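# Sort three grease guns into trays by grease amount

## Task

Judge which of the three grease guns contains the most grease and which the least. The fullest must end up lying entirely inside the blue tray, the emptiest entirely inside the red tray, and the remaining one on the table top, clear of both trays and not hanging past any table edge. All three must rest flat on their sides. Guns may be picked up and their parts moved, but every part has to be back in its proper place at the end.

## Robot and tools

Robot: two seven-joint xArm7 arms, left_arm and right_arm, each ending in a two-finger parallel gripper. Base positions in the scene frame: left_arm (-0.033, +0.323, 0) m, right_arm (+0.044, -0.377, 0) m, both with almost no yaw. Scene frame: origin at table-top height midway between the nominal bases, +x away from the robot over the table, +z up, +y toward left_arm. Left and right in camera pictures do not follow arm names.

Frames: each arm reports its hand pose, velocities and Hand target in its own base frame, and its offsets run along its own base axes. The table and fixed cameras use the scene frame. Rotations turn about the Hand target's position.

Gripper geometry: fingers point along the gripper's +z and close along its x. end_effector_position is the point between the pads; fingertips extend 15 mm past it. The housing (146 mm along the closing direction, 50 mm wide) starts 65 mm behind that point. A block on a post juts about 11 cm toward the gripper's -y and turns with it.

execute_actions(actions, cameras). actions is a list of actions; each action is a list of up to 15 rows, one row per 1/30 s step; a short action repeats its final row until step 15. Every row holds 18 numbers in [-1, 1], both arms always included: left dx, dy, dz, rx, ry, rz, gripper position, force_limit, speed, then the same nine for the right arm. The six pose numbers are an offset from the Hand target as it stood when the action began (every row counts from that same start, not from the previous row); 1.0 equals 0.6 m or 180 degrees; rx, ry, rz form one rotation vector. Sending the same offset again moves further. Six zeros means no new pose for that arm. Gripper numbers are absolute commands, not offsets, and 0 is itself a command, so always resend the values you want kept. position: +1 fully open (108 mm), about -0.96 pads touch, -1 to grip (closes until stopped). force_limit: -1 about 2.5 N, +1 about 32 N per pad. speed: -1 is 5 mm/s, +1 is 420 mm/s. A force_limit or speed change after the fingers stop only applies with a new position value (differ by at least 0.01). cameras: list of names, ["all"], or []; an empty actions list returns all images and the full state.

move(target, speed, blend, blocking, cameras): straight-line paths for both grippers. target is one 18-number row laid out as above, or a list of up to 15 such rows; every row is an offset from the same starting Hand targets (not from the previous row), same scale. speed in m/s, 0.002 to 1, default 0.25 (turns up to twice that in rad/s), one value or one per target. blend in metres rounds corners; 0 (default) stops at each target. The whole move is capped at 10 s. blocking=false returns after about 0.5 s while the move continues. The result adds a move: line giving the ending (done, off_target, moving, held, fault) and limits (paced = pose clipped, held = steps withheld). Paths do not avoid obstacles or the other arm; faster moves lag and hit harder.

wait(seconds): 0 to 3600, lets time pass with no new commands; returns early if a running move ends. stop(): brakes a running move; fingers keep moving. zoom_image(camera, region): region [x0, y0, x1, y1] in pixels of that camera's latest image, at most 504 x 504. clear_fault(arm): clears a reported torque fault on left_arm or right_arm. read_manual(section): licence texts only. finished_scene(scene): ends the current scene with its number; irreversible; make no further calls in that reply.

Cameras: cam_head_left, cam_head_right, cam_high, cam_low, cam_left_wrist, cam_right_wrist, all 896x504. Wrist cameras ride on the hands.

Reading results: end_effector_position (m), end_effector_quat_wxyz, linear and angular velocity (omitted when joint velocities are within noise). Hand target is the last commanded pose after clipping; later offsets count from it. A gripper can rest short of it; send the missing distance. is_grasped = 1 means the fingers were stopped by an object; 0 means moving, at the commanded width, or closed on nothing. width_mm is the pad gap, force_n the estimated pad force. Joint positions, joint torques (positive toward larger joint angle), Tool commands, and step readings of positions also appear. Lines such as MOTOR HOT or FAULT warn of trouble.

Cautions: commanded orientation is clipped to within 32 degrees of the actual one each step, and large turns can swing the elbow. Contact torque beyond a joint's load limit (waist 38.5, shoulder 38.3, upper arm roll 24.4, elbow 24.7, forearm roll 24.5, wrist pitch 12.8, wrist roll 12.9 N m, held weight included), or a motor stuck at its torque limit for 1 s, causes a torque fault: the arm stops until clear_fault. Motors overheat from holding loads, stretched reach or pushing at unreachable poses; at 80 °C the arm is braked for 30 to 60 s. An arm blocked by something keeps pressing; command its target back past the gripper to release. A clearance check withholds commands that bring the arms too close, but not finger motion; never let the arms press on each other or close a gripper on the other arm. Avoid dropping objects, releasing parts while they move, fast impacts and hard pushes. Anything falling or left off the table fails the task. Loose objects may occasionally be nudged by an outside force.

Each tool is called after "Emit:" as name(argument=value, ...) on one line, values as JSON.

## Session

Emit:
execute_actions(actions=[])

Scene clock: 0.00 s.
left_arm: end_effector_position=(+0.5211, -0.0400, +0.3149) width_mm=107.81 is_grasped=0 force_n=0.00 end_effector_quat_wxyz=(+0.050, -0.365, +0.818, +0.441) | right_arm: end_effector_position=(+0.1945, +0.2936, +0.2608) width_mm=108.01 is_grasped=0 force_n=0.00 end_effector_quat_wxyz=(-0.107, +0.727, -0.462, +0.496)
Joint positions: left_arm=[-0.154 0.636 -0.429 2.028 0.912 2.108 -2.018] | right_arm=[1.299 -0.241 0.271 0.704 -0.916 1.491 -0.89]
Joint velocities: within noise
Joint torques (N m): no reading
Hand target: left_arm +0.5211, -0.0400, +0.3149; +0.050, -0.365, +0.818, +0.441 | right_arm +0.1945, +0.2936, +0.2608; -0.107, +0.727, -0.462, +0.496
Tool commands: left_gripper/position=+0.996 left_gripper/force_limit=+1.0 left_gripper/speed=+1.0 right_gripper/position=+1.0 right_gripper/force_limit=+1.0 right_gripper/speed=+1.0

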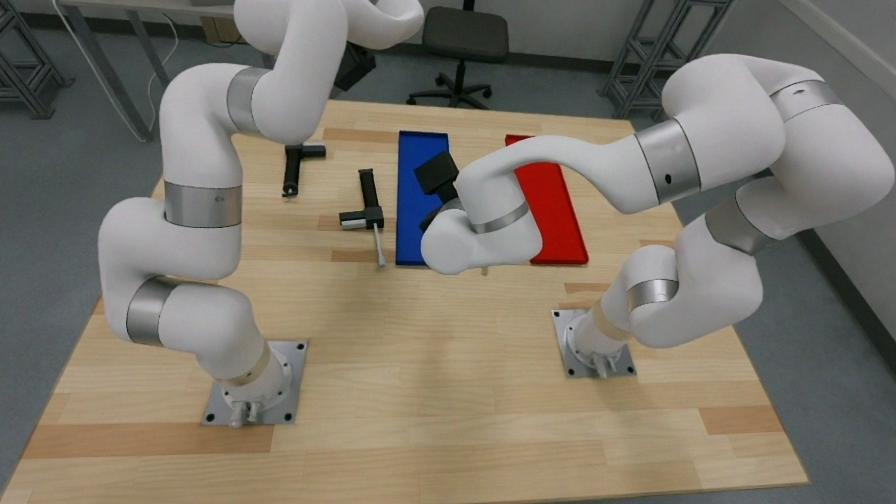

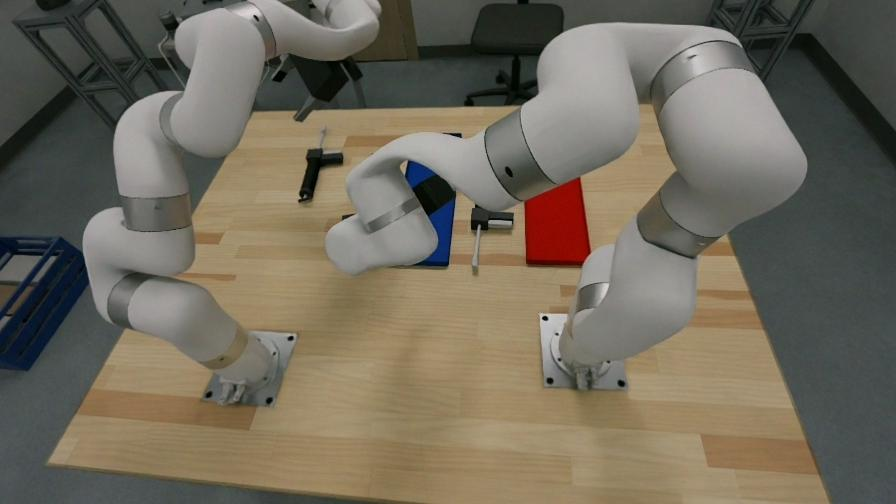

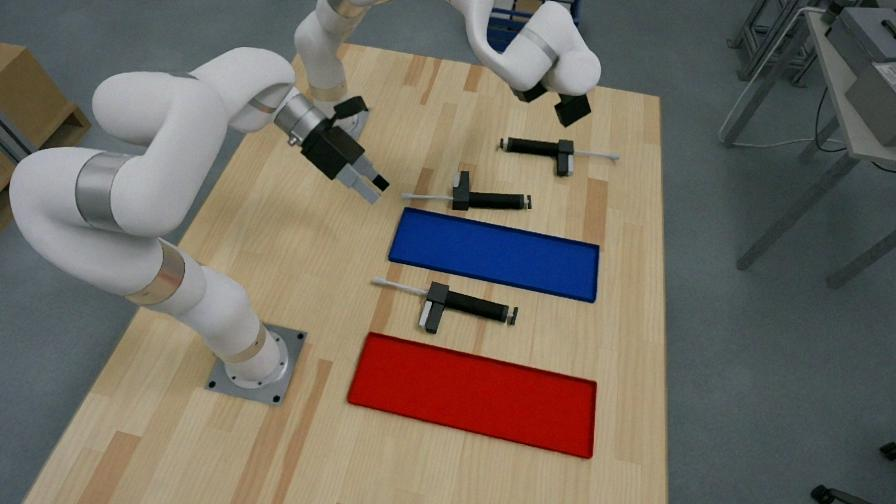

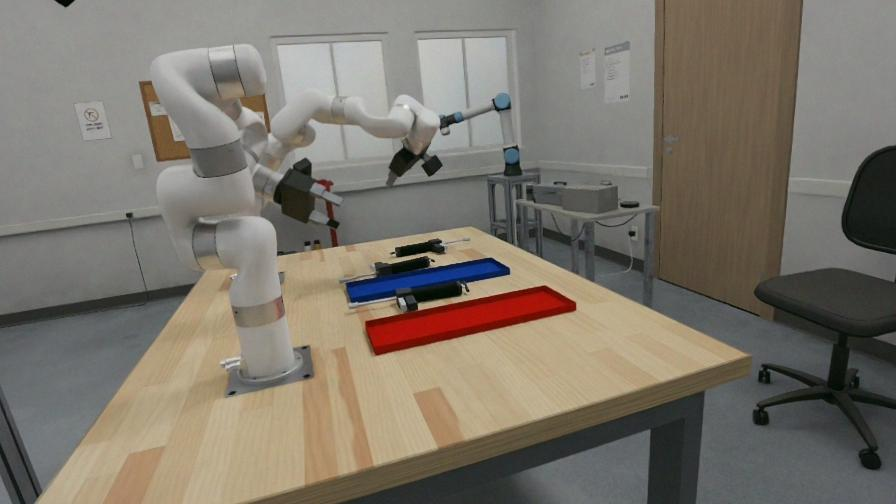

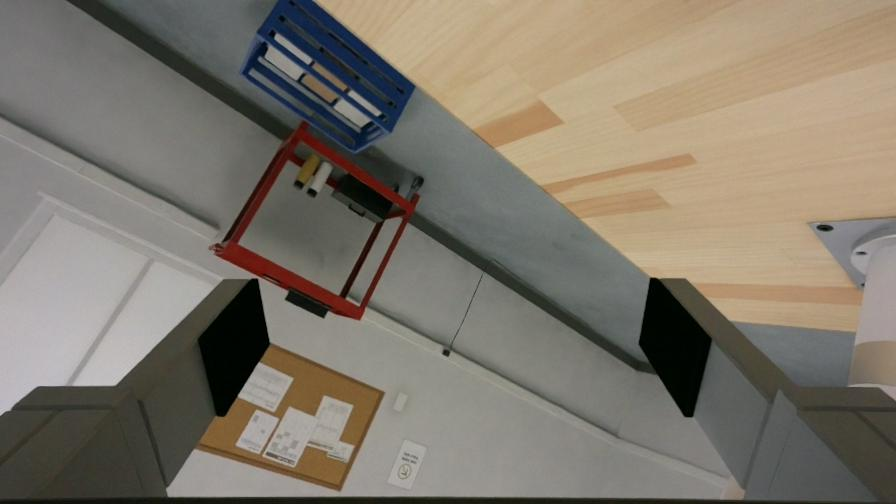

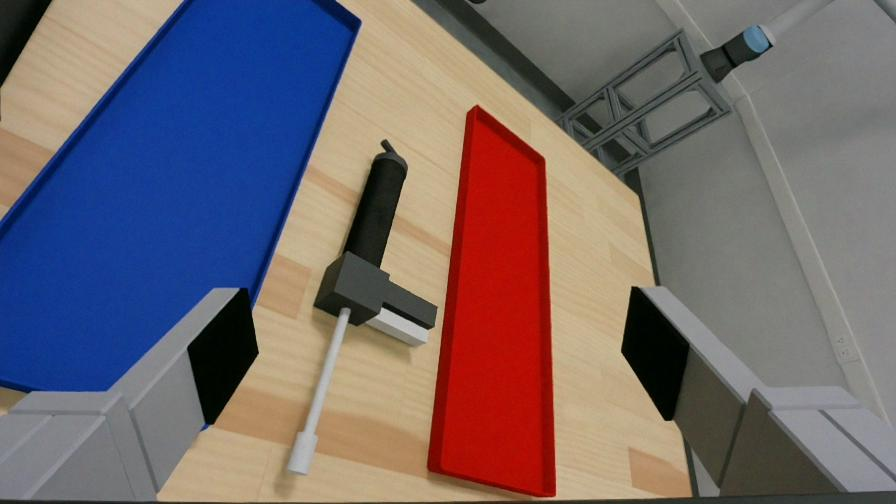

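Emit:
zoom_image(camera="cam_high", region=[360, 120, 640, 340])

Emit:
zoom_image(camera="cam_right_wrist", region=[260, 110, 480, 490])

Emit:
zoom_image(camera="cam_low", region=[330, 220, 590, 360])

Scaled by 1.800 from the camera's image (finer frame: 1280x720).

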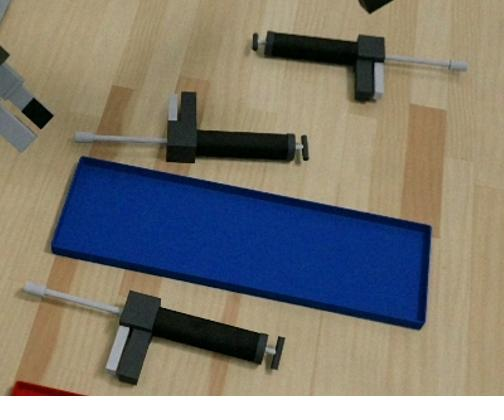

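Scaled by 1.326 from the camera's image (finer frame: 1280x720).

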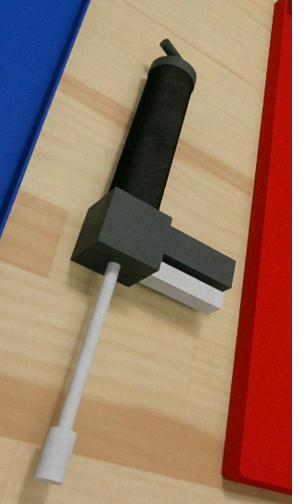

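Scaled by 1.938 from the camera's image (finer frame: 1280x720).

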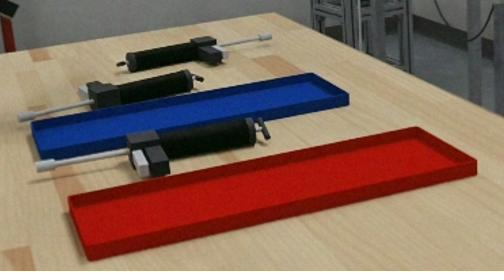

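Emit:
move(target=[0.037,0.135,-0.025,-0.234,-0.186,0.216,1,1,1,0.364,-0.101,0.067,0.185,0.287,-0.126,1,1,1], cameras=["cam_left_wrist","cam_right_wrist","cam_head_right"])

Scene clock: 70.20 s.
left_arm: end_effector_position=(+0.5433, +0.0410, +0.2999) width_mm=108.00 is_grasped=0 force_n=0.00 end_effector_quat_wxyz=(+0.000, +0.707, -0.707, +0.000) | right_arm: end_effector_position=(+0.4129, +0.2330, +0.3010) width_mm=108.01 is_grasped=0 force_n=0.00 end_effector_quat_wxyz=(+0.000, +0.707, -0.707, +0.000)
Joint positions: left_arm=[0.456 0.251 -0.445 1.601 0.108 1.375 -2.354] | right_arm=[1.023 -0.021 -0.503 1.296 -0.01 1.314 -1.835]
Joint torques (N m): left_arm=[3.47 -43.17 -1.11 10.25 -2.03 -3.19 0.52] | right_arm=[-2.49 -7.3 -1.26 19.57 3.43 -0.18 -1.66]
Hand target: left_arm +0.5433, +0.0410, +0.2999; +0.000, +0.707, -0.707, +0.000 | right_arm +0.4129, +0.2330, +0.3010; +0.000, +0.707, -0.707, +0.000
Off the commanded pose: left_arm 0.000 m, 0 deg | right_arm 0.000 m, 0 deg.
move: done
cam_left_wrist: T_world_to_cam=[[-0.00439, -0.99975, -0.02189, 0.04942], [-0.92185, -0.00444, 0.38753, 0.41143], [-0.38753, 0.02188, -0.9216, 0.60385]] pos_world=[0.6135, 0.03802, 0.39815]
cam_right_wrist: T_world_to_cam=[[0.00839, -0.99994, 0.00633, 0.21985], [-0.92973, -0.00547, 0.36819, 0.30206], [-0.36814, -0.00897, -0.92973, 0.5508]] pos_world=[0.48176, 0.22643, 0.39949]
Images, in order (width x height): cam_head_right 896x504, cam_left_wrist 896x504, cam_right_wrist 896x504.

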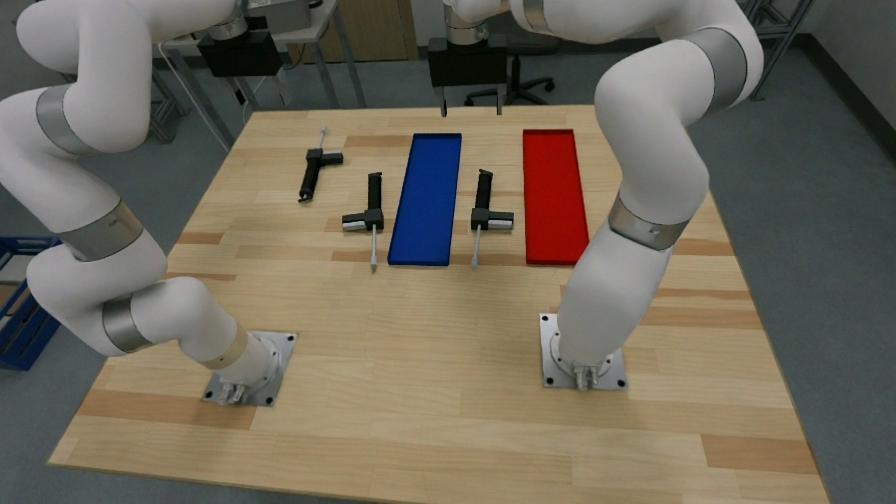

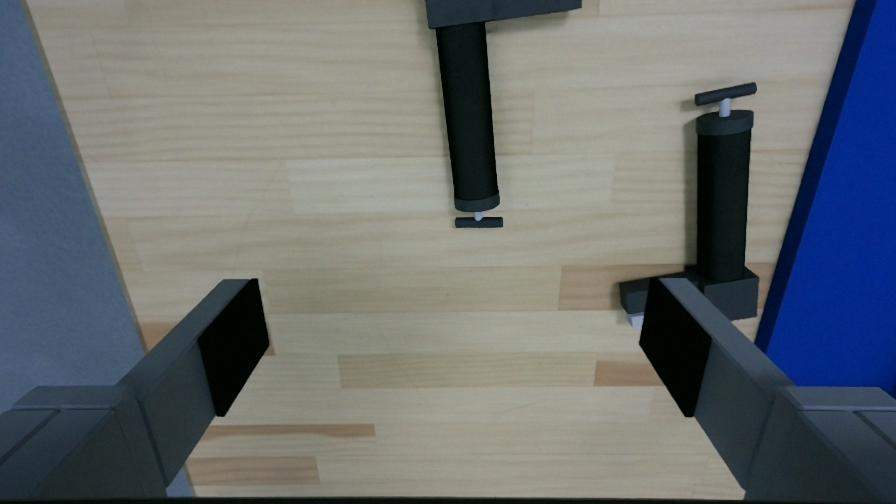

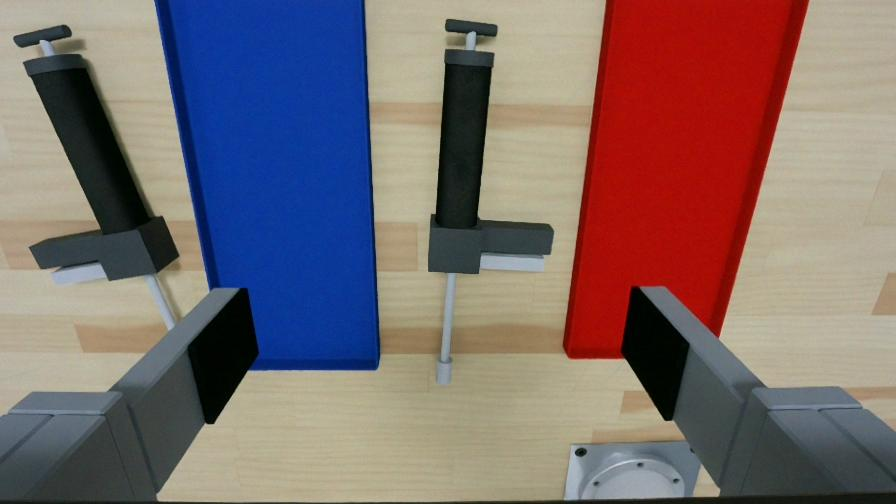

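Emit:
move(target=[[0,0,0,0,0,0,1,1,1,-0.03,-0.034,-0.365,0,0,-0.0156,0,0,1],[0,0,0,0,0,0,1,1,1,-0.03,-0.034,-0.465,0,0,-0.0156,0,0,1]], cameras=["cam_right_wrist","cam_low","cam_high"])

Scene clock: 106.40 s.
left_arm: end_effector_position=(+0.5433, +0.0410, +0.2999) width_mm=108.00 is_grasped=0 force_n=0.00 end_effector_quat_wxyz=(+0.000, +0.707, -0.707, +0.000) | right_arm: end_effector_position=(+0.3949, +0.2126, +0.0220) width_mm=53.00 is_grasped=0 force_n=0.00 end_effector_quat_wxyz=(+0.000, +0.690, -0.724, +0.000)
Joint positions: left_arm=[0.456 0.251 -0.445 1.601 0.108 1.375 -2.354] | right_arm=[0.956 0.338 -0.444 0.821 0.286 0.531 -2.021]
Joint torques (N m): left_arm=[3.93 -43.18 -0.85 9.86 0.83 -2.93 0.54] | right_arm=[-4.97 -9.78 0.04 14.73 3.18 -3.46 -1.68]
Hand target: left_arm +0.5433, +0.0410, +0.2999; +0.000, +0.707, -0.707, +0.000 | right_arm +0.3949, +0.2126, +0.0220; +0.000, +0.690, -0.724, +0.000
Off the commanded pose: left_arm 0.000 m, 0 deg | right_arm 0.000 m, 0 deg.
move: done
cam_right_wrist: T_world_to_cam=[[-0.04051, -0.99916, 0.00636, 0.22049], [-0.9289, 0.04001, 0.36816, 0.37796], [-0.36811, 0.00901, -0.92974, 0.28077]] pos_world=[0.46337, 0.20266, 0.12049]
Images, in order (width x height): cam_high 896x504, cam_low 896x504, cam_right_wrist 896x504.

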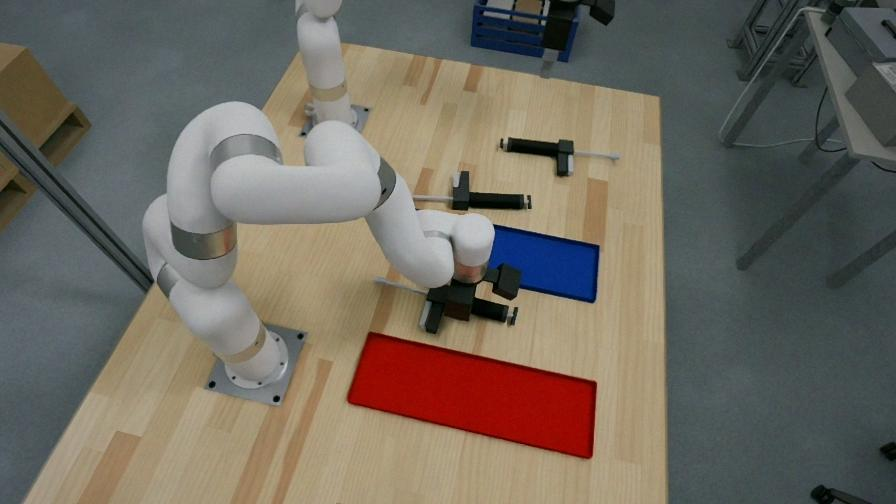

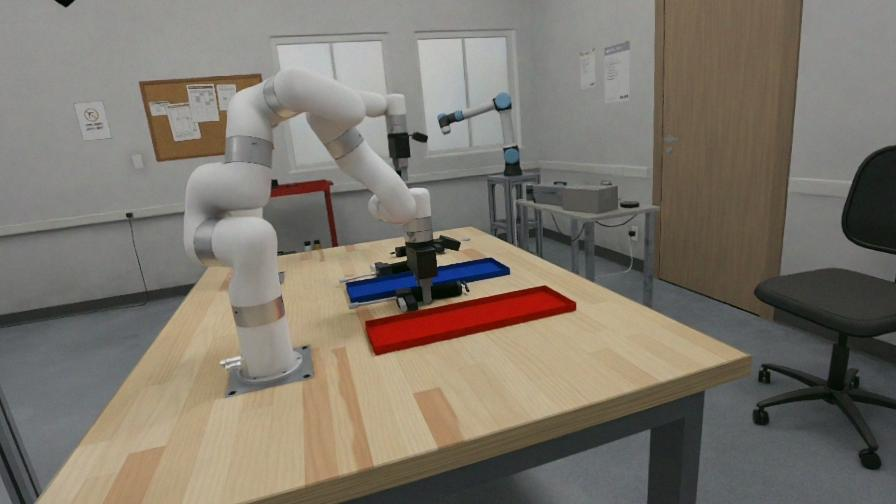

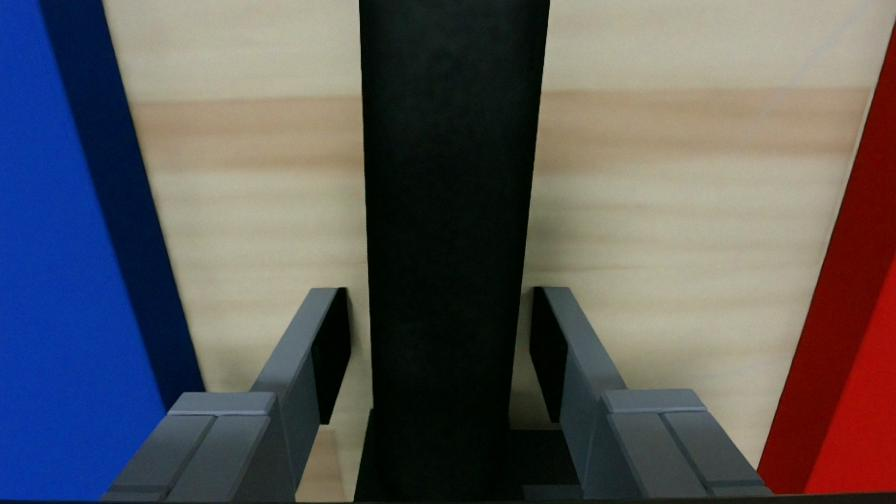

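Emit:
execute_actions(actions=[[[0,0,0,0,0,0,1,1,1,0,0,0,0,0,0,-1,0,-0.5]],[[0,0,0,0,0,0,1,1,1,0,0,0,0,0,0,-1,0,-0.5]]])

Emit:
move(target=[0,0,0,0,0,0,1,1,1,0,0,0.13,0,0,0,-1,0,-0.5], speed=0.1, cameras=["cam_right_wrist","cam_low"])

Emit:
wait(seconds=1)

Emit:
wait(seconds=1)

Scene clock: 117.53 s.
left_arm: end_effector_position=(+0.5433, +0.0410, +0.2999) width_mm=108.00 is_grasped=0 force_n=0.00 end_effector_quat_wxyz=(+0.000, +0.707, -0.707, +0.000) | right_arm: end_effector_position=(+0.3949, +0.2126, +0.0220) width_mm=35.46 is_grasped=1 force_n=32.98 end_effector_quat_wxyz=(+0.000, +0.690, -0.724, +0.000)
Joint positions: left_arm=[0.456 0.251 -0.445 1.601 0.108 1.375 -2.354] | right_arm=[0.956 0.338 -0.444 0.821 0.286 0.531 -2.021]
Joint torques (N m): left_arm=[3.66 -42.9 -0.96 10.23 0.61 -3.13 0.46] | right_arm=[3.23 -11.9 -1.04 12.52 -1.92 -2.69 0.53]
Hand target: left_arm +0.5433, +0.0410, +0.2999; +0.000, +0.707, -0.707, +0.000 | right_arm +0.3949, +0.2126, +0.0220; +0.000, +0.690, -0.724, +0.000
Off the commanded pose: left_arm 0.000 m, 0 deg | right_arm 0.000 m, 0 deg.
Step readings (end_effector_position of left_arm | right_arm):
0: (+0.5433, +0.0410, +0.2999) | (+0.3949, +0.2126, +0.0220)
1: (+0.5433, +0.0410, +0.2999) | (+0.3949, +0.2126, +0.0220)
2: (+0.5433, +0.0410, +0.2999) | (+0.3949, +0.2126, +0.0220)
4: (+0.5433, +0.0410, +0.2999) | (+0.3949, +0.2126, +0.0220)
8: (+0.5433, +0.0410, +0.2999) | (+0.3949, +0.2126, +0.0220)
15: (+0.5433, +0.0410, +0.2999) | (+0.3949, +0.2126, +0.0220)
16: (+0.5433, +0.0410, +0.2999) | (+0.3949, +0.2126, +0.0220)
17: (+0.5433, +0.0410, +0.2999) | (+0.3949, +0.2126, +0.0220)
19: (+0.5433, +0.0410, +0.2999) | (+0.3949, +0.2126, +0.0220)
23: (+0.5433, +0.0410, +0.2999) | (+0.3949, +0.2126, +0.0220)
30: (+0.5433, +0.0410, +0.2999) | (+0.3949, +0.2126, +0.0220)

Scene clock: 118.67 s.
left_arm: end_effector_position=(+0.5433, +0.0410, +0.2999) width_mm=108.00 is_grasped=0 force_n=0.00 end_effector_quat_wxyz=(+0.000, +0.707, -0.707, +0.000) | right_arm: end_effector_position=(+0.3949, +0.2126, +0.1000) width_mm=35.46 is_grasped=1 force_n=29.62 end_effector_quat_wxyz=(+0.000, +0.690, -0.724, +0.000)
Joint positions: left_arm=[0.456 0.251 -0.445 1.601 0.108 1.375 -2.354] | right_arm=[1.01 0.136 -0.52 0.848 0.101 0.732 -1.888]
Joint torques (N m): left_arm=[4 -43.58 -1.16 10.14 0.73 -3.05 0.31] | right_arm=[5.96 -25.79 -3.28 19.04 -2.6 -0.5 1.86]
Hand target: left_arm +0.5433, +0.0410, +0.2999; +0.000, +0.707, -0.707, +0.000 | right_arm +0.3949, +0.2126, +0.1000; +0.000, +0.690, -0.724, +0.000
Off the commanded pose: left_arm 0.000 m, 0 deg | right_arm 0.000 m, 0 deg.
move: done
cam_right_wrist: T_world_to_cam=[[-0.0406, -0.99916, 0.0064, 0.22003], [-0.92886, 0.04011, 0.36825, 0.34919], [-0.36819, 0.00901, -0.92971, 0.35332]] pos_world=[0.46337, 0.20266, 0.19849]
Images, in order (width x height): cam_low 896x504, cam_right_wrist 896x504.

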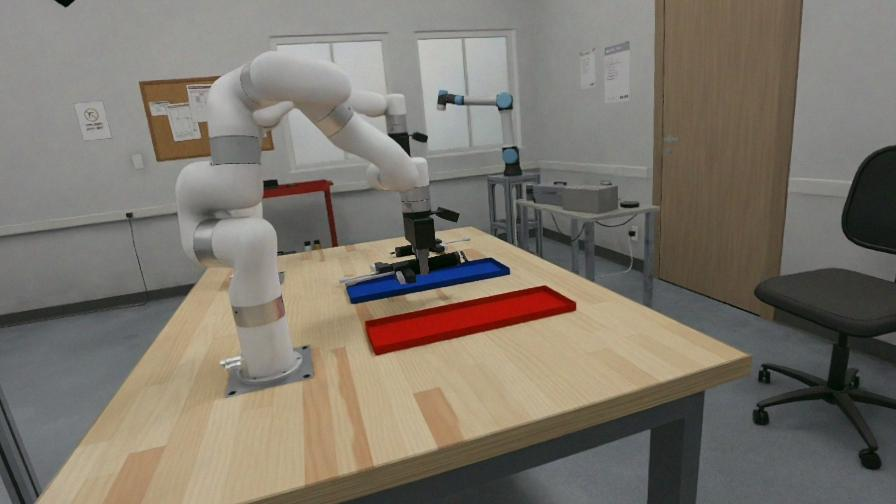

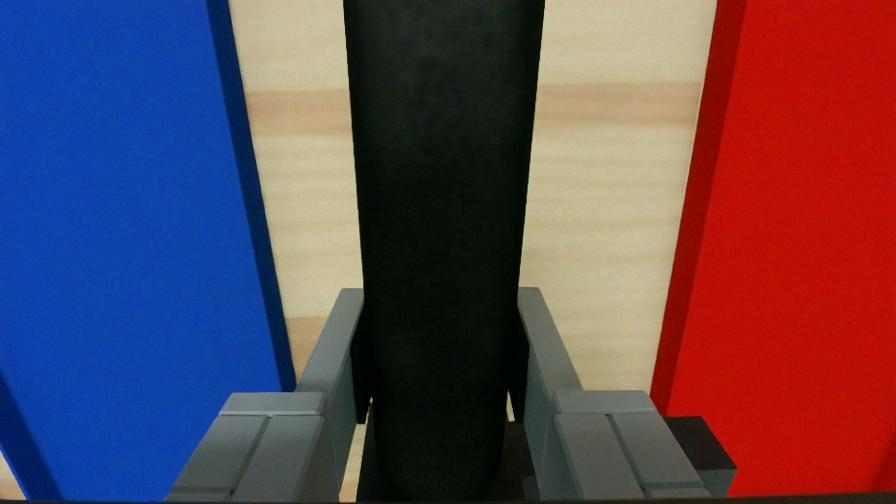

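Scene clock: 119.67 s.
left_arm: end_effector_position=(+0.5433, +0.0410, +0.2999) width_mm=108.00 is_grasped=0 force_n=0.00 end_effector_quat_wxyz=(+0.000, +0.707, -0.707, +0.000) | right_arm: end_effector_position=(+0.3949, +0.2126, +0.1000) width_mm=35.46 is_grasped=1 force_n=29.62 end_effector_quat_wxyz=(+0.000, +0.690, -0.724, +0.000)
Joint positions: left_arm=[0.456 0.251 -0.445 1.601 0.108 1.375 -2.354] | right_arm=[1.01 0.136 -0.52 0.848 0.101 0.732 -1.888]
Joint torques (N m): left_arm=[3.78 -43.72 -1.08 10.02 0.7 -3.19 0.34] | right_arm=[5.29 -25.71 -3.13 18.97 -2.56 -0.45 1.74]
Hand target: left_arm +0.5433, +0.0410, +0.2999; +0.000, +0.707, -0.707, +0.000 | right_arm +0.3949, +0.2126, +0.1000; +0.000, +0.690, -0.724, +0.000
Tool commands: left_gripper/position=+1.0 left_gripper/force_limit=+1.0 left_gripper/speed=+1.0 right_gripper/position=-1.0 right_gripper/force_limit=+0.0 right_gripper/speed=-0.5
Off the commanded pose: left_arm 0.000 m, 0 deg | right_arm 0.000 m, 0 deg.
wait: 1.00 s; at rest by 0.17 s

Scene clock: 120.67 s.
left_arm: end_effector_position=(+0.5433, +0.0410, +0.2999) width_mm=108.00 is_grasped=0 force_n=0.00 end_effector_quat_wxyz=(+0.000, +0.707, -0.707, +0.000) | right_arm: end_effector_position=(+0.3949, +0.2126, +0.1000) width_mm=35.46 is_grasped=1 force_n=29.62 end_effector_quat_wxyz=(+0.000, +0.690, -0.724, +0.000)
Joint positions: left_arm=[0.456 0.251 -0.445 1.601 0.108 1.375 -2.354] | right_arm=[1.01 0.136 -0.52 0.848 0.101 0.732 -1.888]
Joint torques (N m): left_arm=[3.66 -43.34 -1.09 10.24 0.42 -3.11 0.36] | right_arm=[5.51 -25.69 -3.2 19.05 -2.83 -0.64 1.59]
Hand target: left_arm +0.5433, +0.0410, +0.2999; +0.000, +0.707, -0.707, +0.000 | right_arm +0.3949, +0.2126, +0.1000; +0.000, +0.690, -0.724, +0.000
Tool commands: left_gripper/position=+1.0 left_gripper/force_limit=+1.0 left_gripper/speed=+1.0 right_gripper/position=-1.0 right_gripper/force_limit=+0.0 right_gripper/speed=-0.5
Off the commanded pose: left_arm 0.000 m, 0 deg | right_arm 0.000 m, 0 deg.
wait: 1.00 s; at rest by 0.17 s

Emit:
move(target=[0,0,0,0,0,0,1,1,1,0,0,-0.13,0,0,0,-1,0,-0.5], speed=0.1)

Emit:
execute_actions(actions=[[[0,0,0,0,0,0,1,1,1,0,0,0,0,0,0,0.3,0,-0.3]],[[0,0,0,0,0,0,1,1,1,0,0,0,0,0,0,0.3,0,-0.3]]])

Emit:
move(target=[0,0,0,0,0,0,1,1,1,0,0,0.13,0,0,0,0.3,0,-0.3], speed=0.1)

Emit:
wait(seconds=1)

Emit:
move(target=[0,0,0,0,0,0,1,1,1,0,0,0,0,0,1,0.3,0,-0.3], speed=0.5)

Scene clock: 144.43 s.
left_arm: end_effector_position=(+0.5433, +0.0410, +0.2999) width_mm=108.00 is_grasped=0 force_n=0.00 end_effector_quat_wxyz=(+0.000, +0.707, -0.707, +0.000) | right_arm: end_effector_position=(+0.3949, +0.2126, +0.0220) width_mm=35.46 is_grasped=1 force_n=28.44 end_effector_quat_wxyz=(+0.000, +0.690, -0.724, +0.000)
Joint positions: left_arm=[0.456 0.251 -0.445 1.601 0.108 1.375 -2.354] | right_arm=[0.96 0.339 -0.447 0.821 0.288 0.532 -2.023]
Joint torques (N m): left_arm=[3.88 -43.37 -1.47 10.16 0.46 -3.2 0.38] | right_arm=[-4.2 -8.22 0.5 16.49 3.68 -5.29 -1.77]
Hand target: left_arm +0.5433, +0.0410, +0.2999; +0.000, +0.707, -0.707, +0.000 | right_arm +0.3949, +0.2126, +0.0220; +0.000, +0.690, -0.724, +0.000
Off the commanded pose: left_arm 0.000 m, 0 deg | right_arm 0.000 m, 0 deg.
move: done

Scene clock: 145.63 s.
left_arm: end_effector_position=(+0.5433, +0.0410, +0.2999) width_mm=108.00 is_grasped=0 force_n=0.00 end_effector_quat_wxyz=(+0.000, +0.707, -0.707, +0.000) | right_arm: end_effector_position=(+0.3949, +0.2126, +0.0220) width_mm=69.49 is_grasped=0 force_n=0.00 end_effector_quat_wxyz=(+0.000, +0.690, -0.724, +0.000)
Joint positions: left_arm=[0.456 0.251 -0.445 1.601 0.108 1.375 -2.354] | right_arm=[0.96 0.339 -0.447 0.821 0.288 0.531 -2.023]
Joint torques (N m): left_arm=[3.34 -43.26 -1.35 10 0.42 -3.08 0.24] | right_arm=[-3.5 -18.89 -2.88 8.03 0.63 -0.27 -0.19]
Hand target: left_arm +0.5433, +0.0410, +0.2999; +0.000, +0.707, -0.707, +0.000 | right_arm +0.3949, +0.2126, +0.0220; +0.000, +0.690, -0.724, +0.000
Off the commanded pose: left_arm 0.000 m, 0 deg | right_arm 0.000 m, 0 deg.
Step readings (end_effector_position of left_arm | right_arm):
0: (+0.5433, +0.0410, +0.2999) | (+0.3949, +0.2126, +0.0220)
1: (+0.5433, +0.0410, +0.2999) | (+0.3949, +0.2126, +0.0220)
2: (+0.5433, +0.0410, +0.2999) | (+0.3949, +0.2126, +0.0220)
4: (+0.5433, +0.0410, +0.2999) | (+0.3950, +0.2126, +0.0220)
8: (+0.5433, +0.0410, +0.2999) | (+0.3950, +0.2126, +0.0220)
15: (+0.5433, +0.0410, +0.2999) | (+0.3949, +0.2126, +0.0220)
16: (+0.5433, +0.0410, +0.2999) | (+0.3949, +0.2126, +0.0220)
17: (+0.5433, +0.0410, +0.2999) | (+0.3949, +0.2126, +0.0220)
19: (+0.5433, +0.0410, +0.2999) | (+0.3949, +0.2126, +0.0220)
23: (+0.5433, +0.0410, +0.2999) | (+0.3949, +0.2126, +0.0220)
30: (+0.5433, +0.0410, +0.2999) | (+0.3949, +0.2126, +0.0220)

Scene clock: 146.77 s.
left_arm: end_effector_position=(+0.5433, +0.0410, +0.2999) width_mm=108.00 is_grasped=0 force_n=0.00 end_effector_quat_wxyz=(+0.000, +0.707, -0.707, +0.000) | right_arm: end_effector_position=(+0.3949, +0.2126, +0.1000) width_mm=69.49 is_grasped=0 force_n=0.00 end_effector_quat_wxyz=(+0.000, +0.690, -0.724, +0.000)
Joint positions: left_arm=[0.456 0.251 -0.445 1.601 0.108 1.375 -2.354] | right_arm=[1.015 0.136 -0.525 0.848 0.102 0.732 -1.889]
Joint torques (N m): left_arm=[3.61 -42.92 -1.03 10.08 0.24 -3.12 0.23] | right_arm=[5.5 -23.53 -3.11 17.08 -2.76 -0.24 1.75]
Hand target: left_arm +0.5433, +0.0410, +0.2999; +0.000, +0.707, -0.707, +0.000 | right_arm +0.3949, +0.2126, +0.1000; +0.000, +0.690, -0.724, +0.000
Off the commanded pose: left_arm 0.000 m, 0 deg | right_arm 0.000 m, 0 deg.
move: done

Scene clock: 147.77 s.
left_arm: end_effector_position=(+0.5433, +0.0410, +0.2999) width_mm=108.00 is_grasped=0 force_n=0.00 end_effector_quat_wxyz=(+0.000, +0.707, -0.707, +0.000) | right_arm: end_effector_position=(+0.3949, +0.2126, +0.1000) width_mm=69.49 is_grasped=0 force_n=0.00 end_effector_quat_wxyz=(+0.000, +0.690, -0.724, +0.000)
Joint positions: left_arm=[0.456 0.251 -0.445 1.601 0.108 1.375 -2.354] | right_arm=[1.015 0.136 -0.525 0.848 0.102 0.732 -1.889]
Joint torques (N m): left_arm=[4.13 -43.39 -1.27 10.03 0.15 -3.03 0.22] | right_arm=[5.73 -22.99 -3.17 17.12 -2.61 -0.16 1.76]
Hand target: left_arm +0.5433, +0.0410, +0.2999; +0.000, +0.707, -0.707, +0.000 | right_arm +0.3949, +0.2126, +0.1000; +0.000, +0.690, -0.724, +0.000
Tool commands: left_gripper/position=+1.0 left_gripper/force_limit=+1.0 left_gripper/speed=+1.0 right_gripper/position=+0.3 right_gripper/force_limit=+0.0 right_gripper/speed=-0.3
Off the commanded pose: left_arm 0.000 m, 0 deg | right_arm 0.000 m, 0 deg.
wait: 1.00 s; at rest by 0.17 s

Scene clock: 151.47 s.
left_arm: end_effector_position=(+0.5433, +0.0410, +0.2999) width_mm=108.00 is_grasped=0 force_n=0.00 end_effector_quat_wxyz=(+0.000, +0.707, -0.707, +0.000) | right_arm: end_effector_position=(+0.3950, +0.2127, +0.1002) width_mm=69.50 is_grasped=0 force_n=0.00 end_effector_quat_wxyz=(+0.000, +0.724, +0.690, +0.000)
Joint positions: left_arm=[0.456 0.251 -0.445 1.601 0.108 1.375 -2.354] | right_arm=[0.78 0.122 -0.288 0.847 0.052 0.73 -4.993]
Joint torques (N m): left_arm=[3.49 -43.71 -1.34 10 0.11 -3 0.14] | right_arm=[-4.78 -9.51 1.41 17.13 3.18 -0.21 -1.66]
Hand target: left_arm +0.5433, +0.0410, +0.2999; +0.000, +0.707, -0.707, +0.000 | right_arm +0.3949, +0.2126, +0.1000; +0.000, +0.724, +0.690, +0.000
Off the commanded pose: left_arm 0.000 m, 0 deg | right_arm 0.000 m, 0 deg.
move: done

Emit:
move(target=[0,0,0,0,0,0,1,1,1,-0.013,0,-0.13,0,0,0,0.3,0,-0.3], speed=0.15)

Emit:
execute_actions(actions=[[[0,0,0,0,0,0,1,1,1,0,0,0,0,0,0,-1,0,-0.3]],[[0,0,0,0,0,0,1,1,1,0,0,0,0,0,0,-1,0,-0.3]]])

Emit:
move(target=[0,0,0,0,0,0,1,1,1,0,0,0.13,0,0,0,-1,0,-0.3], speed=0.1, cameras=["cam_head_left","cam_high","cam_low","cam_left_wrist"])

Emit:
wait(seconds=1)

Scene clock: 166.63 s.
left_arm: end_effector_position=(+0.5433, +0.0410, +0.2999) width_mm=108.00 is_grasped=0 force_n=0.00 end_effector_quat_wxyz=(+0.000, +0.707, -0.707, +0.000) | right_arm: end_effector_position=(+0.3871, +0.2126, +0.0220) width_mm=69.50 is_grasped=0 force_n=0.00 end_effector_quat_wxyz=(+0.000, +0.724, +0.690, +0.000)
Joint positions: left_arm=[0.456 0.251 -0.445 1.601 0.108 1.375 -2.354] | right_arm=[0.766 0.297 -0.252 0.79 0.15 0.507 -5.056]
Joint torques (N m): left_arm=[3.37 -43.47 -1.49 10.12 -0.08 -3.1 -0.05] | right_arm=[-4.68 -10.25 0.82 14.83 3.37 -3.46 -1.76]
Hand target: left_arm +0.5433, +0.0410, +0.2999; +0.000, +0.707, -0.707, +0.000 | right_arm +0.3871, +0.2126, +0.0220; +0.000, +0.724, +0.690, +0.000
Off the commanded pose: left_arm 0.000 m, 0 deg | right_arm 0.000 m, 0 deg.
move: done

Scene clock: 167.83 s.
left_arm: end_effector_position=(+0.5433, +0.0410, +0.2999) width_mm=108.00 is_grasped=0 force_n=0.00 end_effector_quat_wxyz=(+0.000, +0.707, -0.707, +0.000) | right_arm: end_effector_position=(+0.3871, +0.2126, +0.0220) width_mm=35.41 is_grasped=1 force_n=31.16 end_effector_quat_wxyz=(+0.000, +0.724, +0.690, +0.000)
Joint positions: left_arm=[0.456 0.251 -0.445 1.601 0.108 1.375 -2.354] | right_arm=[0.766 0.297 -0.252 0.79 0.15 0.507 -5.056]
Joint torques (N m): left_arm=[3.87 -42.84 -1.41 10.26 -0.02 -2.94 0.07] | right_arm=[-4.21 -11.86 -1.81 12.9 -1.43 -1.87 -0.18]
Hand target: left_arm +0.5433, +0.0410, +0.2999; +0.000, +0.707, -0.707, +0.000 | right_arm +0.3871, +0.2126, +0.0220; +0.000, +0.724, +0.690, +0.000
Off the commanded pose: left_arm 0.000 m, 0 deg | right_arm 0.000 m, 0 deg.
Step readings (end_effector_position of left_arm | right_arm):
0: (+0.5433, +0.0410, +0.2999) | (+0.3871, +0.2126, +0.0220)
1: (+0.5433, +0.0410, +0.2999) | (+0.3871, +0.2126, +0.0220)
2: (+0.5433, +0.0410, +0.2999) | (+0.3871, +0.2126, +0.0220)
4: (+0.5433, +0.0410, +0.2999) | (+0.3871, +0.2126, +0.0220)
8: (+0.5433, +0.0410, +0.2999) | (+0.3871, +0.2126, +0.0220)
15: (+0.5433, +0.0410, +0.2999) | (+0.3871, +0.2126, +0.0220)
16: (+0.5433, +0.0410, +0.2999) | (+0.3871, +0.2126, +0.0220)
17: (+0.5433, +0.0410, +0.2999) | (+0.3871, +0.2126, +0.0220)
19: (+0.5433, +0.0410, +0.2999) | (+0.3871, +0.2126, +0.0220)
23: (+0.5433, +0.0410, +0.2999) | (+0.3871, +0.2126, +0.0220)
30: (+0.5433, +0.0410, +0.2999) | (+0.3871, +0.2126, +0.0220)

Scene clock: 168.97 s.
left_arm: end_effector_position=(+0.5433, +0.0410, +0.2999) width_mm=108.00 is_grasped=0 force_n=0.00 end_effector_quat_wxyz=(+0.000, +0.707, -0.707, +0.000) | right_arm: end_effector_position=(+0.3871, +0.2126, +0.1000) width_mm=35.41 is_grasped=1 force_n=31.15 end_effector_quat_wxyz=(+0.000, +0.724, +0.690, +0.000)
Joint positions: left_arm=[0.456 0.251 -0.445 1.601 0.108 1.375 -2.354] | right_arm=[0.79 0.102 -0.289 0.821 0.043 0.724 -4.979]
Joint torques (N m): left_arm=[3.62 -43.2 -1.67 10.15 -0.25 -3.09 -0.01] | right_arm=[5.42 -26.62 -2.44 18.91 -2.57 -0.4 1.78]
Hand target: left_arm +0.5433, +0.0410, +0.2999; +0.000, +0.707, -0.707, +0.000 | right_arm +0.3871, +0.2126, +0.1000; +0.000, +0.724, +0.690, +0.000
Off the commanded pose: left_arm 0.000 m, 0 deg | right_arm 0.000 m, 0 deg.
move: done
cam_left_wrist: T_world_to_cam=[[-0.00439, -0.99975, -0.02189, 0.04942], [-0.92185, -0.00444, 0.38753, 0.41143], [-0.38753, 0.02188, -0.9216, 0.60385]] pos_world=[0.6135, 0.03802, 0.39815]

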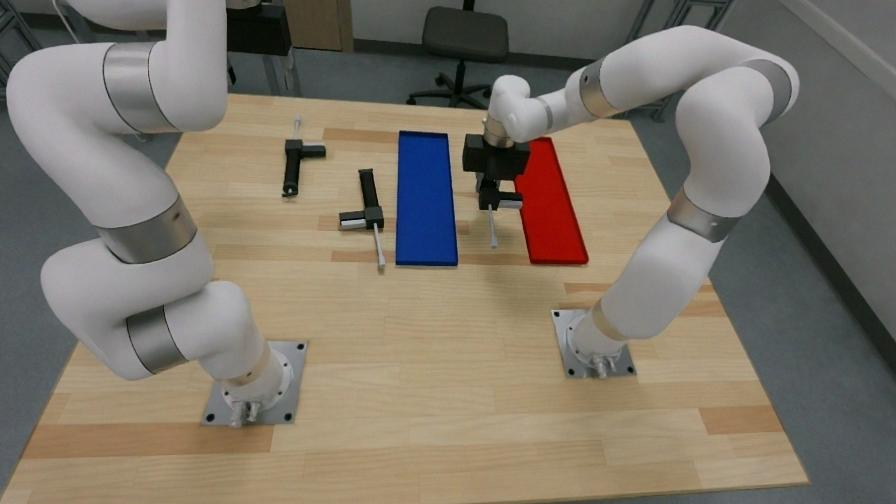

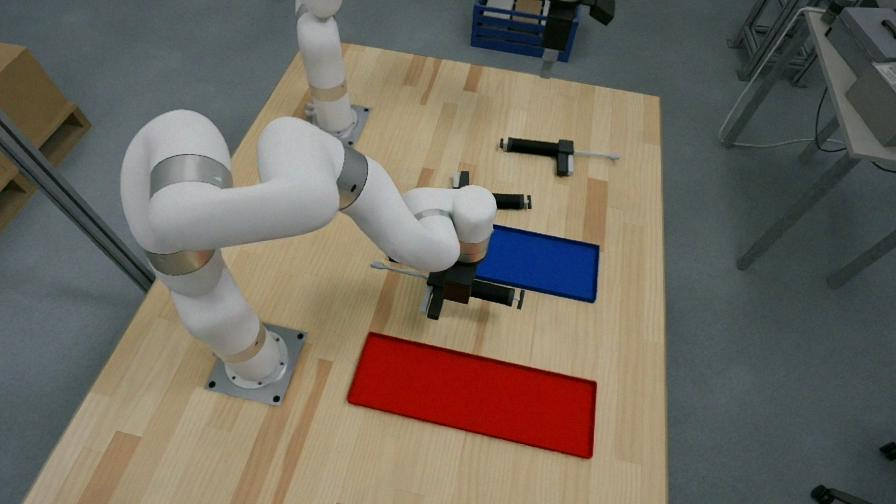

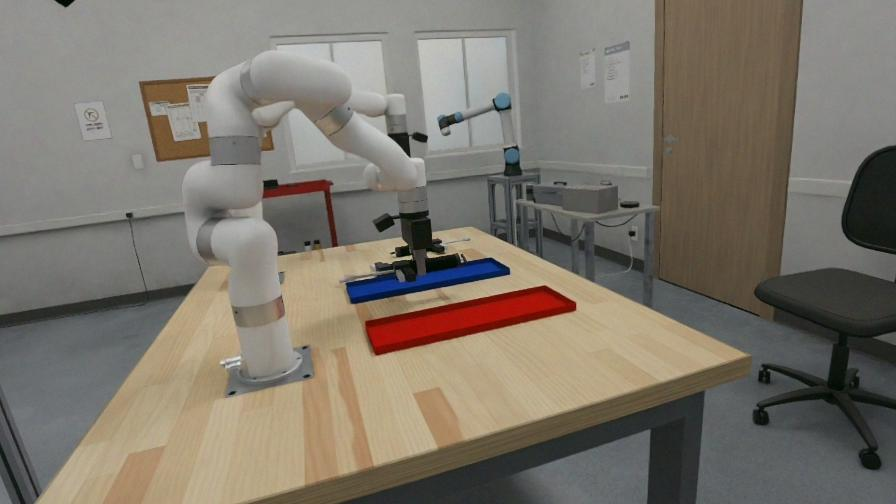

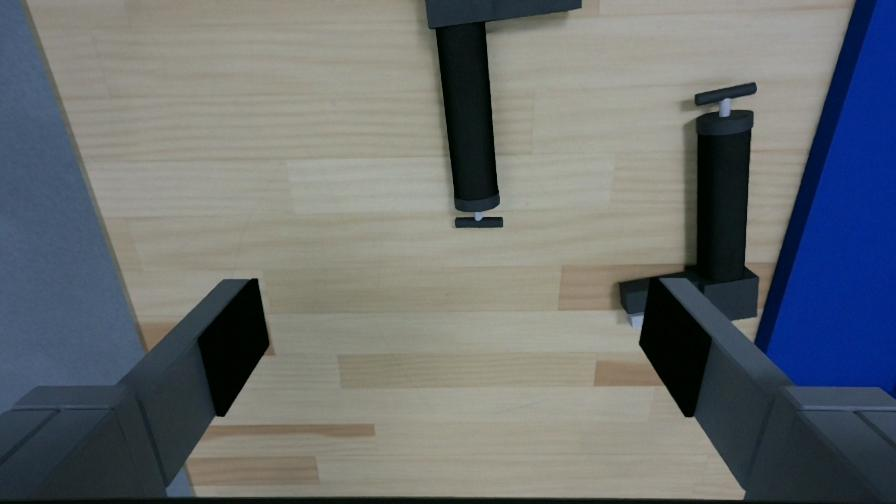

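Scene clock: 169.97 s.
left_arm: end_effector_position=(+0.5433, +0.0410, +0.2999) width_mm=108.00 is_grasped=0 force_n=0.00 end_effector_quat_wxyz=(+0.000, +0.707, -0.707, +0.000) | right_arm: end_effector_position=(+0.3871, +0.2126, +0.1000) width_mm=35.41 is_grasped=1 force_n=31.15 end_effector_quat_wxyz=(+0.000, +0.724, +0.690, +0.000)
Joint positions: left_arm=[0.456 0.251 -0.445 1.601 0.108 1.375 -2.354] | right_arm=[0.79 0.102 -0.289 0.821 0.043 0.724 -4.979]
Joint torques (N m): left_arm=[3.67 -43.51 -1.16 10.22 -0.36 -2.96 0.03] | right_arm=[5.56 -26.8 -2.44 18.94 -2.44 -0.44 1.77]
Hand target: left_arm +0.5433, +0.0410, +0.2999; +0.000, +0.707, -0.707, +0.000 | right_arm +0.3871, +0.2126, +0.1000; +0.000, +0.724, +0.690, +0.000
Tool commands: left_gripper/position=+1.0 left_gripper/force_limit=+1.0 left_gripper/speed=+1.0 right_gripper/position=-1.0 right_gripper/force_limit=+0.0 right_gripper/speed=-0.3
Off the commanded pose: left_arm 0.000 m, 0 deg | right_arm 0.000 m, 0 deg.
wait: 1.00 s; at rest by 0.17 s

Emit:
move(target=[0,0,0,0,0,0,1,1,1,-0.083,0.333,0,0,0,0,-1,0,-0.3], speed=0.2)

Emit:
move(target=[-0.0155,-0.54,-0.083,0,0,0,0,1,1,0,0,0,0,0,0,-1,0,-0.3], speed=0.2, cameras=["cam_left_wrist","cam_high"])

Scene clock: 186.00 s.
left_arm: end_effector_position=(+0.5433, +0.0410, +0.2999) width_mm=108.00 is_grasped=0 force_n=0.00 end_effector_quat_wxyz=(+0.000, +0.707, -0.707, +0.000) | right_arm: end_effector_position=(+0.3373, +0.4124, +0.1000) width_mm=35.41 is_grasped=1 force_n=31.18 end_effector_quat_wxyz=(+0.000, +0.724, +0.690, +0.000)
Joint positions: left_arm=[0.456 0.251 -0.445 1.601 0.108 1.375 -2.354] | right_arm=[1.005 0.362 -0.129 1.187 0.062 0.829 -4.606]
Joint torques (N m): left_arm=[2.96 -43.1 -1.32 10.03 -0.49 -3.13 -0.08] | right_arm=[3.51 -16.05 -1.87 19.75 -2.48 -0.36 1.77]
Hand target: left_arm +0.5433, +0.0410, +0.2999; +0.000, +0.707, -0.707, +0.000 | right_arm +0.3373, +0.4124, +0.1000; +0.000, +0.724, +0.690, +0.000
Off the commanded pose: left_arm 0.000 m, 0 deg | right_arm 0.000 m, 0 deg.
move: done

Scene clock: 188.10 s.
left_arm: end_effector_position=(+0.5340, -0.2829, +0.2502) width_mm=53.00 is_grasped=0 force_n=0.00 end_effector_quat_wxyz=(+0.000, +0.707, -0.707, +0.000) | right_arm: end_effector_position=(+0.3373, +0.4124, +0.1000) width_mm=35.41 is_grasped=1 force_n=31.17 end_effector_quat_wxyz=(+0.000, +0.724, +0.690, +0.000)
Joint positions: left_arm=[-0.06 0.525 -0.597 1.794 0.292 1.356 -3.012] | right_arm=[1.005 0.362 -0.129 1.187 0.062 0.829 -4.606]
Joint torques (N m): left_arm=[-4.15 -24.21 -5.8 16.11 2.27 0.08 -1.05] | right_arm=[3.54 -15.93 -1.25 19.74 -2.44 -0.75 1.16]
Hand target: left_arm +0.5340, -0.2830, +0.2501; +0.000, +0.707, -0.707, +0.000 | right_arm +0.3373, +0.4124, +0.1000; +0.000, +0.724, +0.690, +0.000
Off the commanded pose: left_arm 0.000 m, 0 deg | right_arm 0.000 m, 0 deg.
move: done
cam_left_wrist: T_world_to_cam=[[-0.00429, -0.99975, -0.02193, -0.27557], [-0.92188, -0.00454, 0.38744, 0.4208], [-0.38744, 0.02188, -0.92163, 0.56153]] pos_world=[0.6043, -0.28588, 0.34845]
Images, in order (width x height): cam_high 896x504, cam_left_wrist 896x504.

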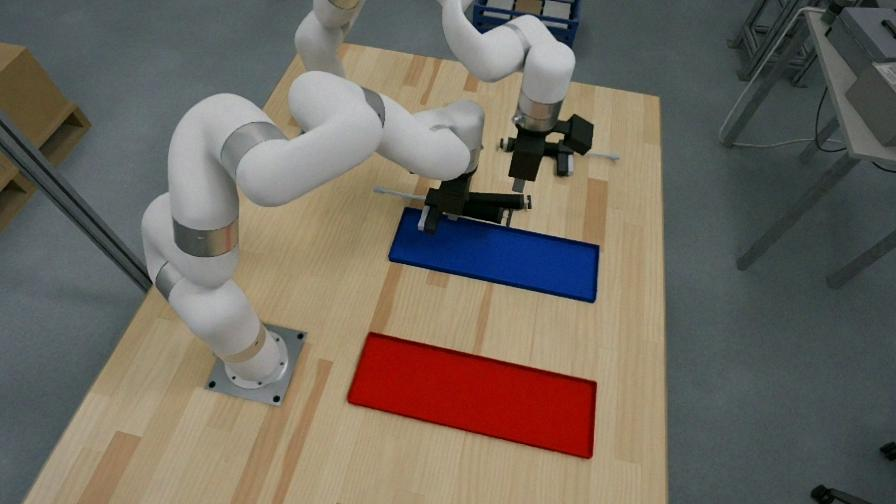

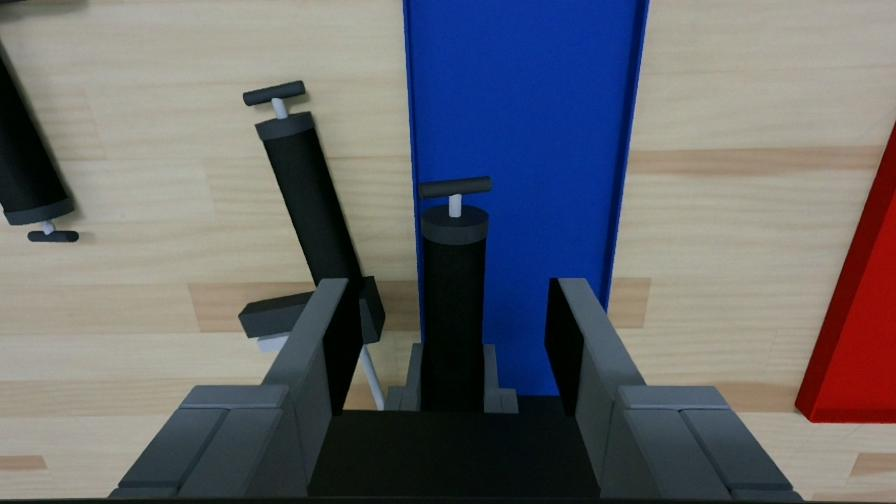

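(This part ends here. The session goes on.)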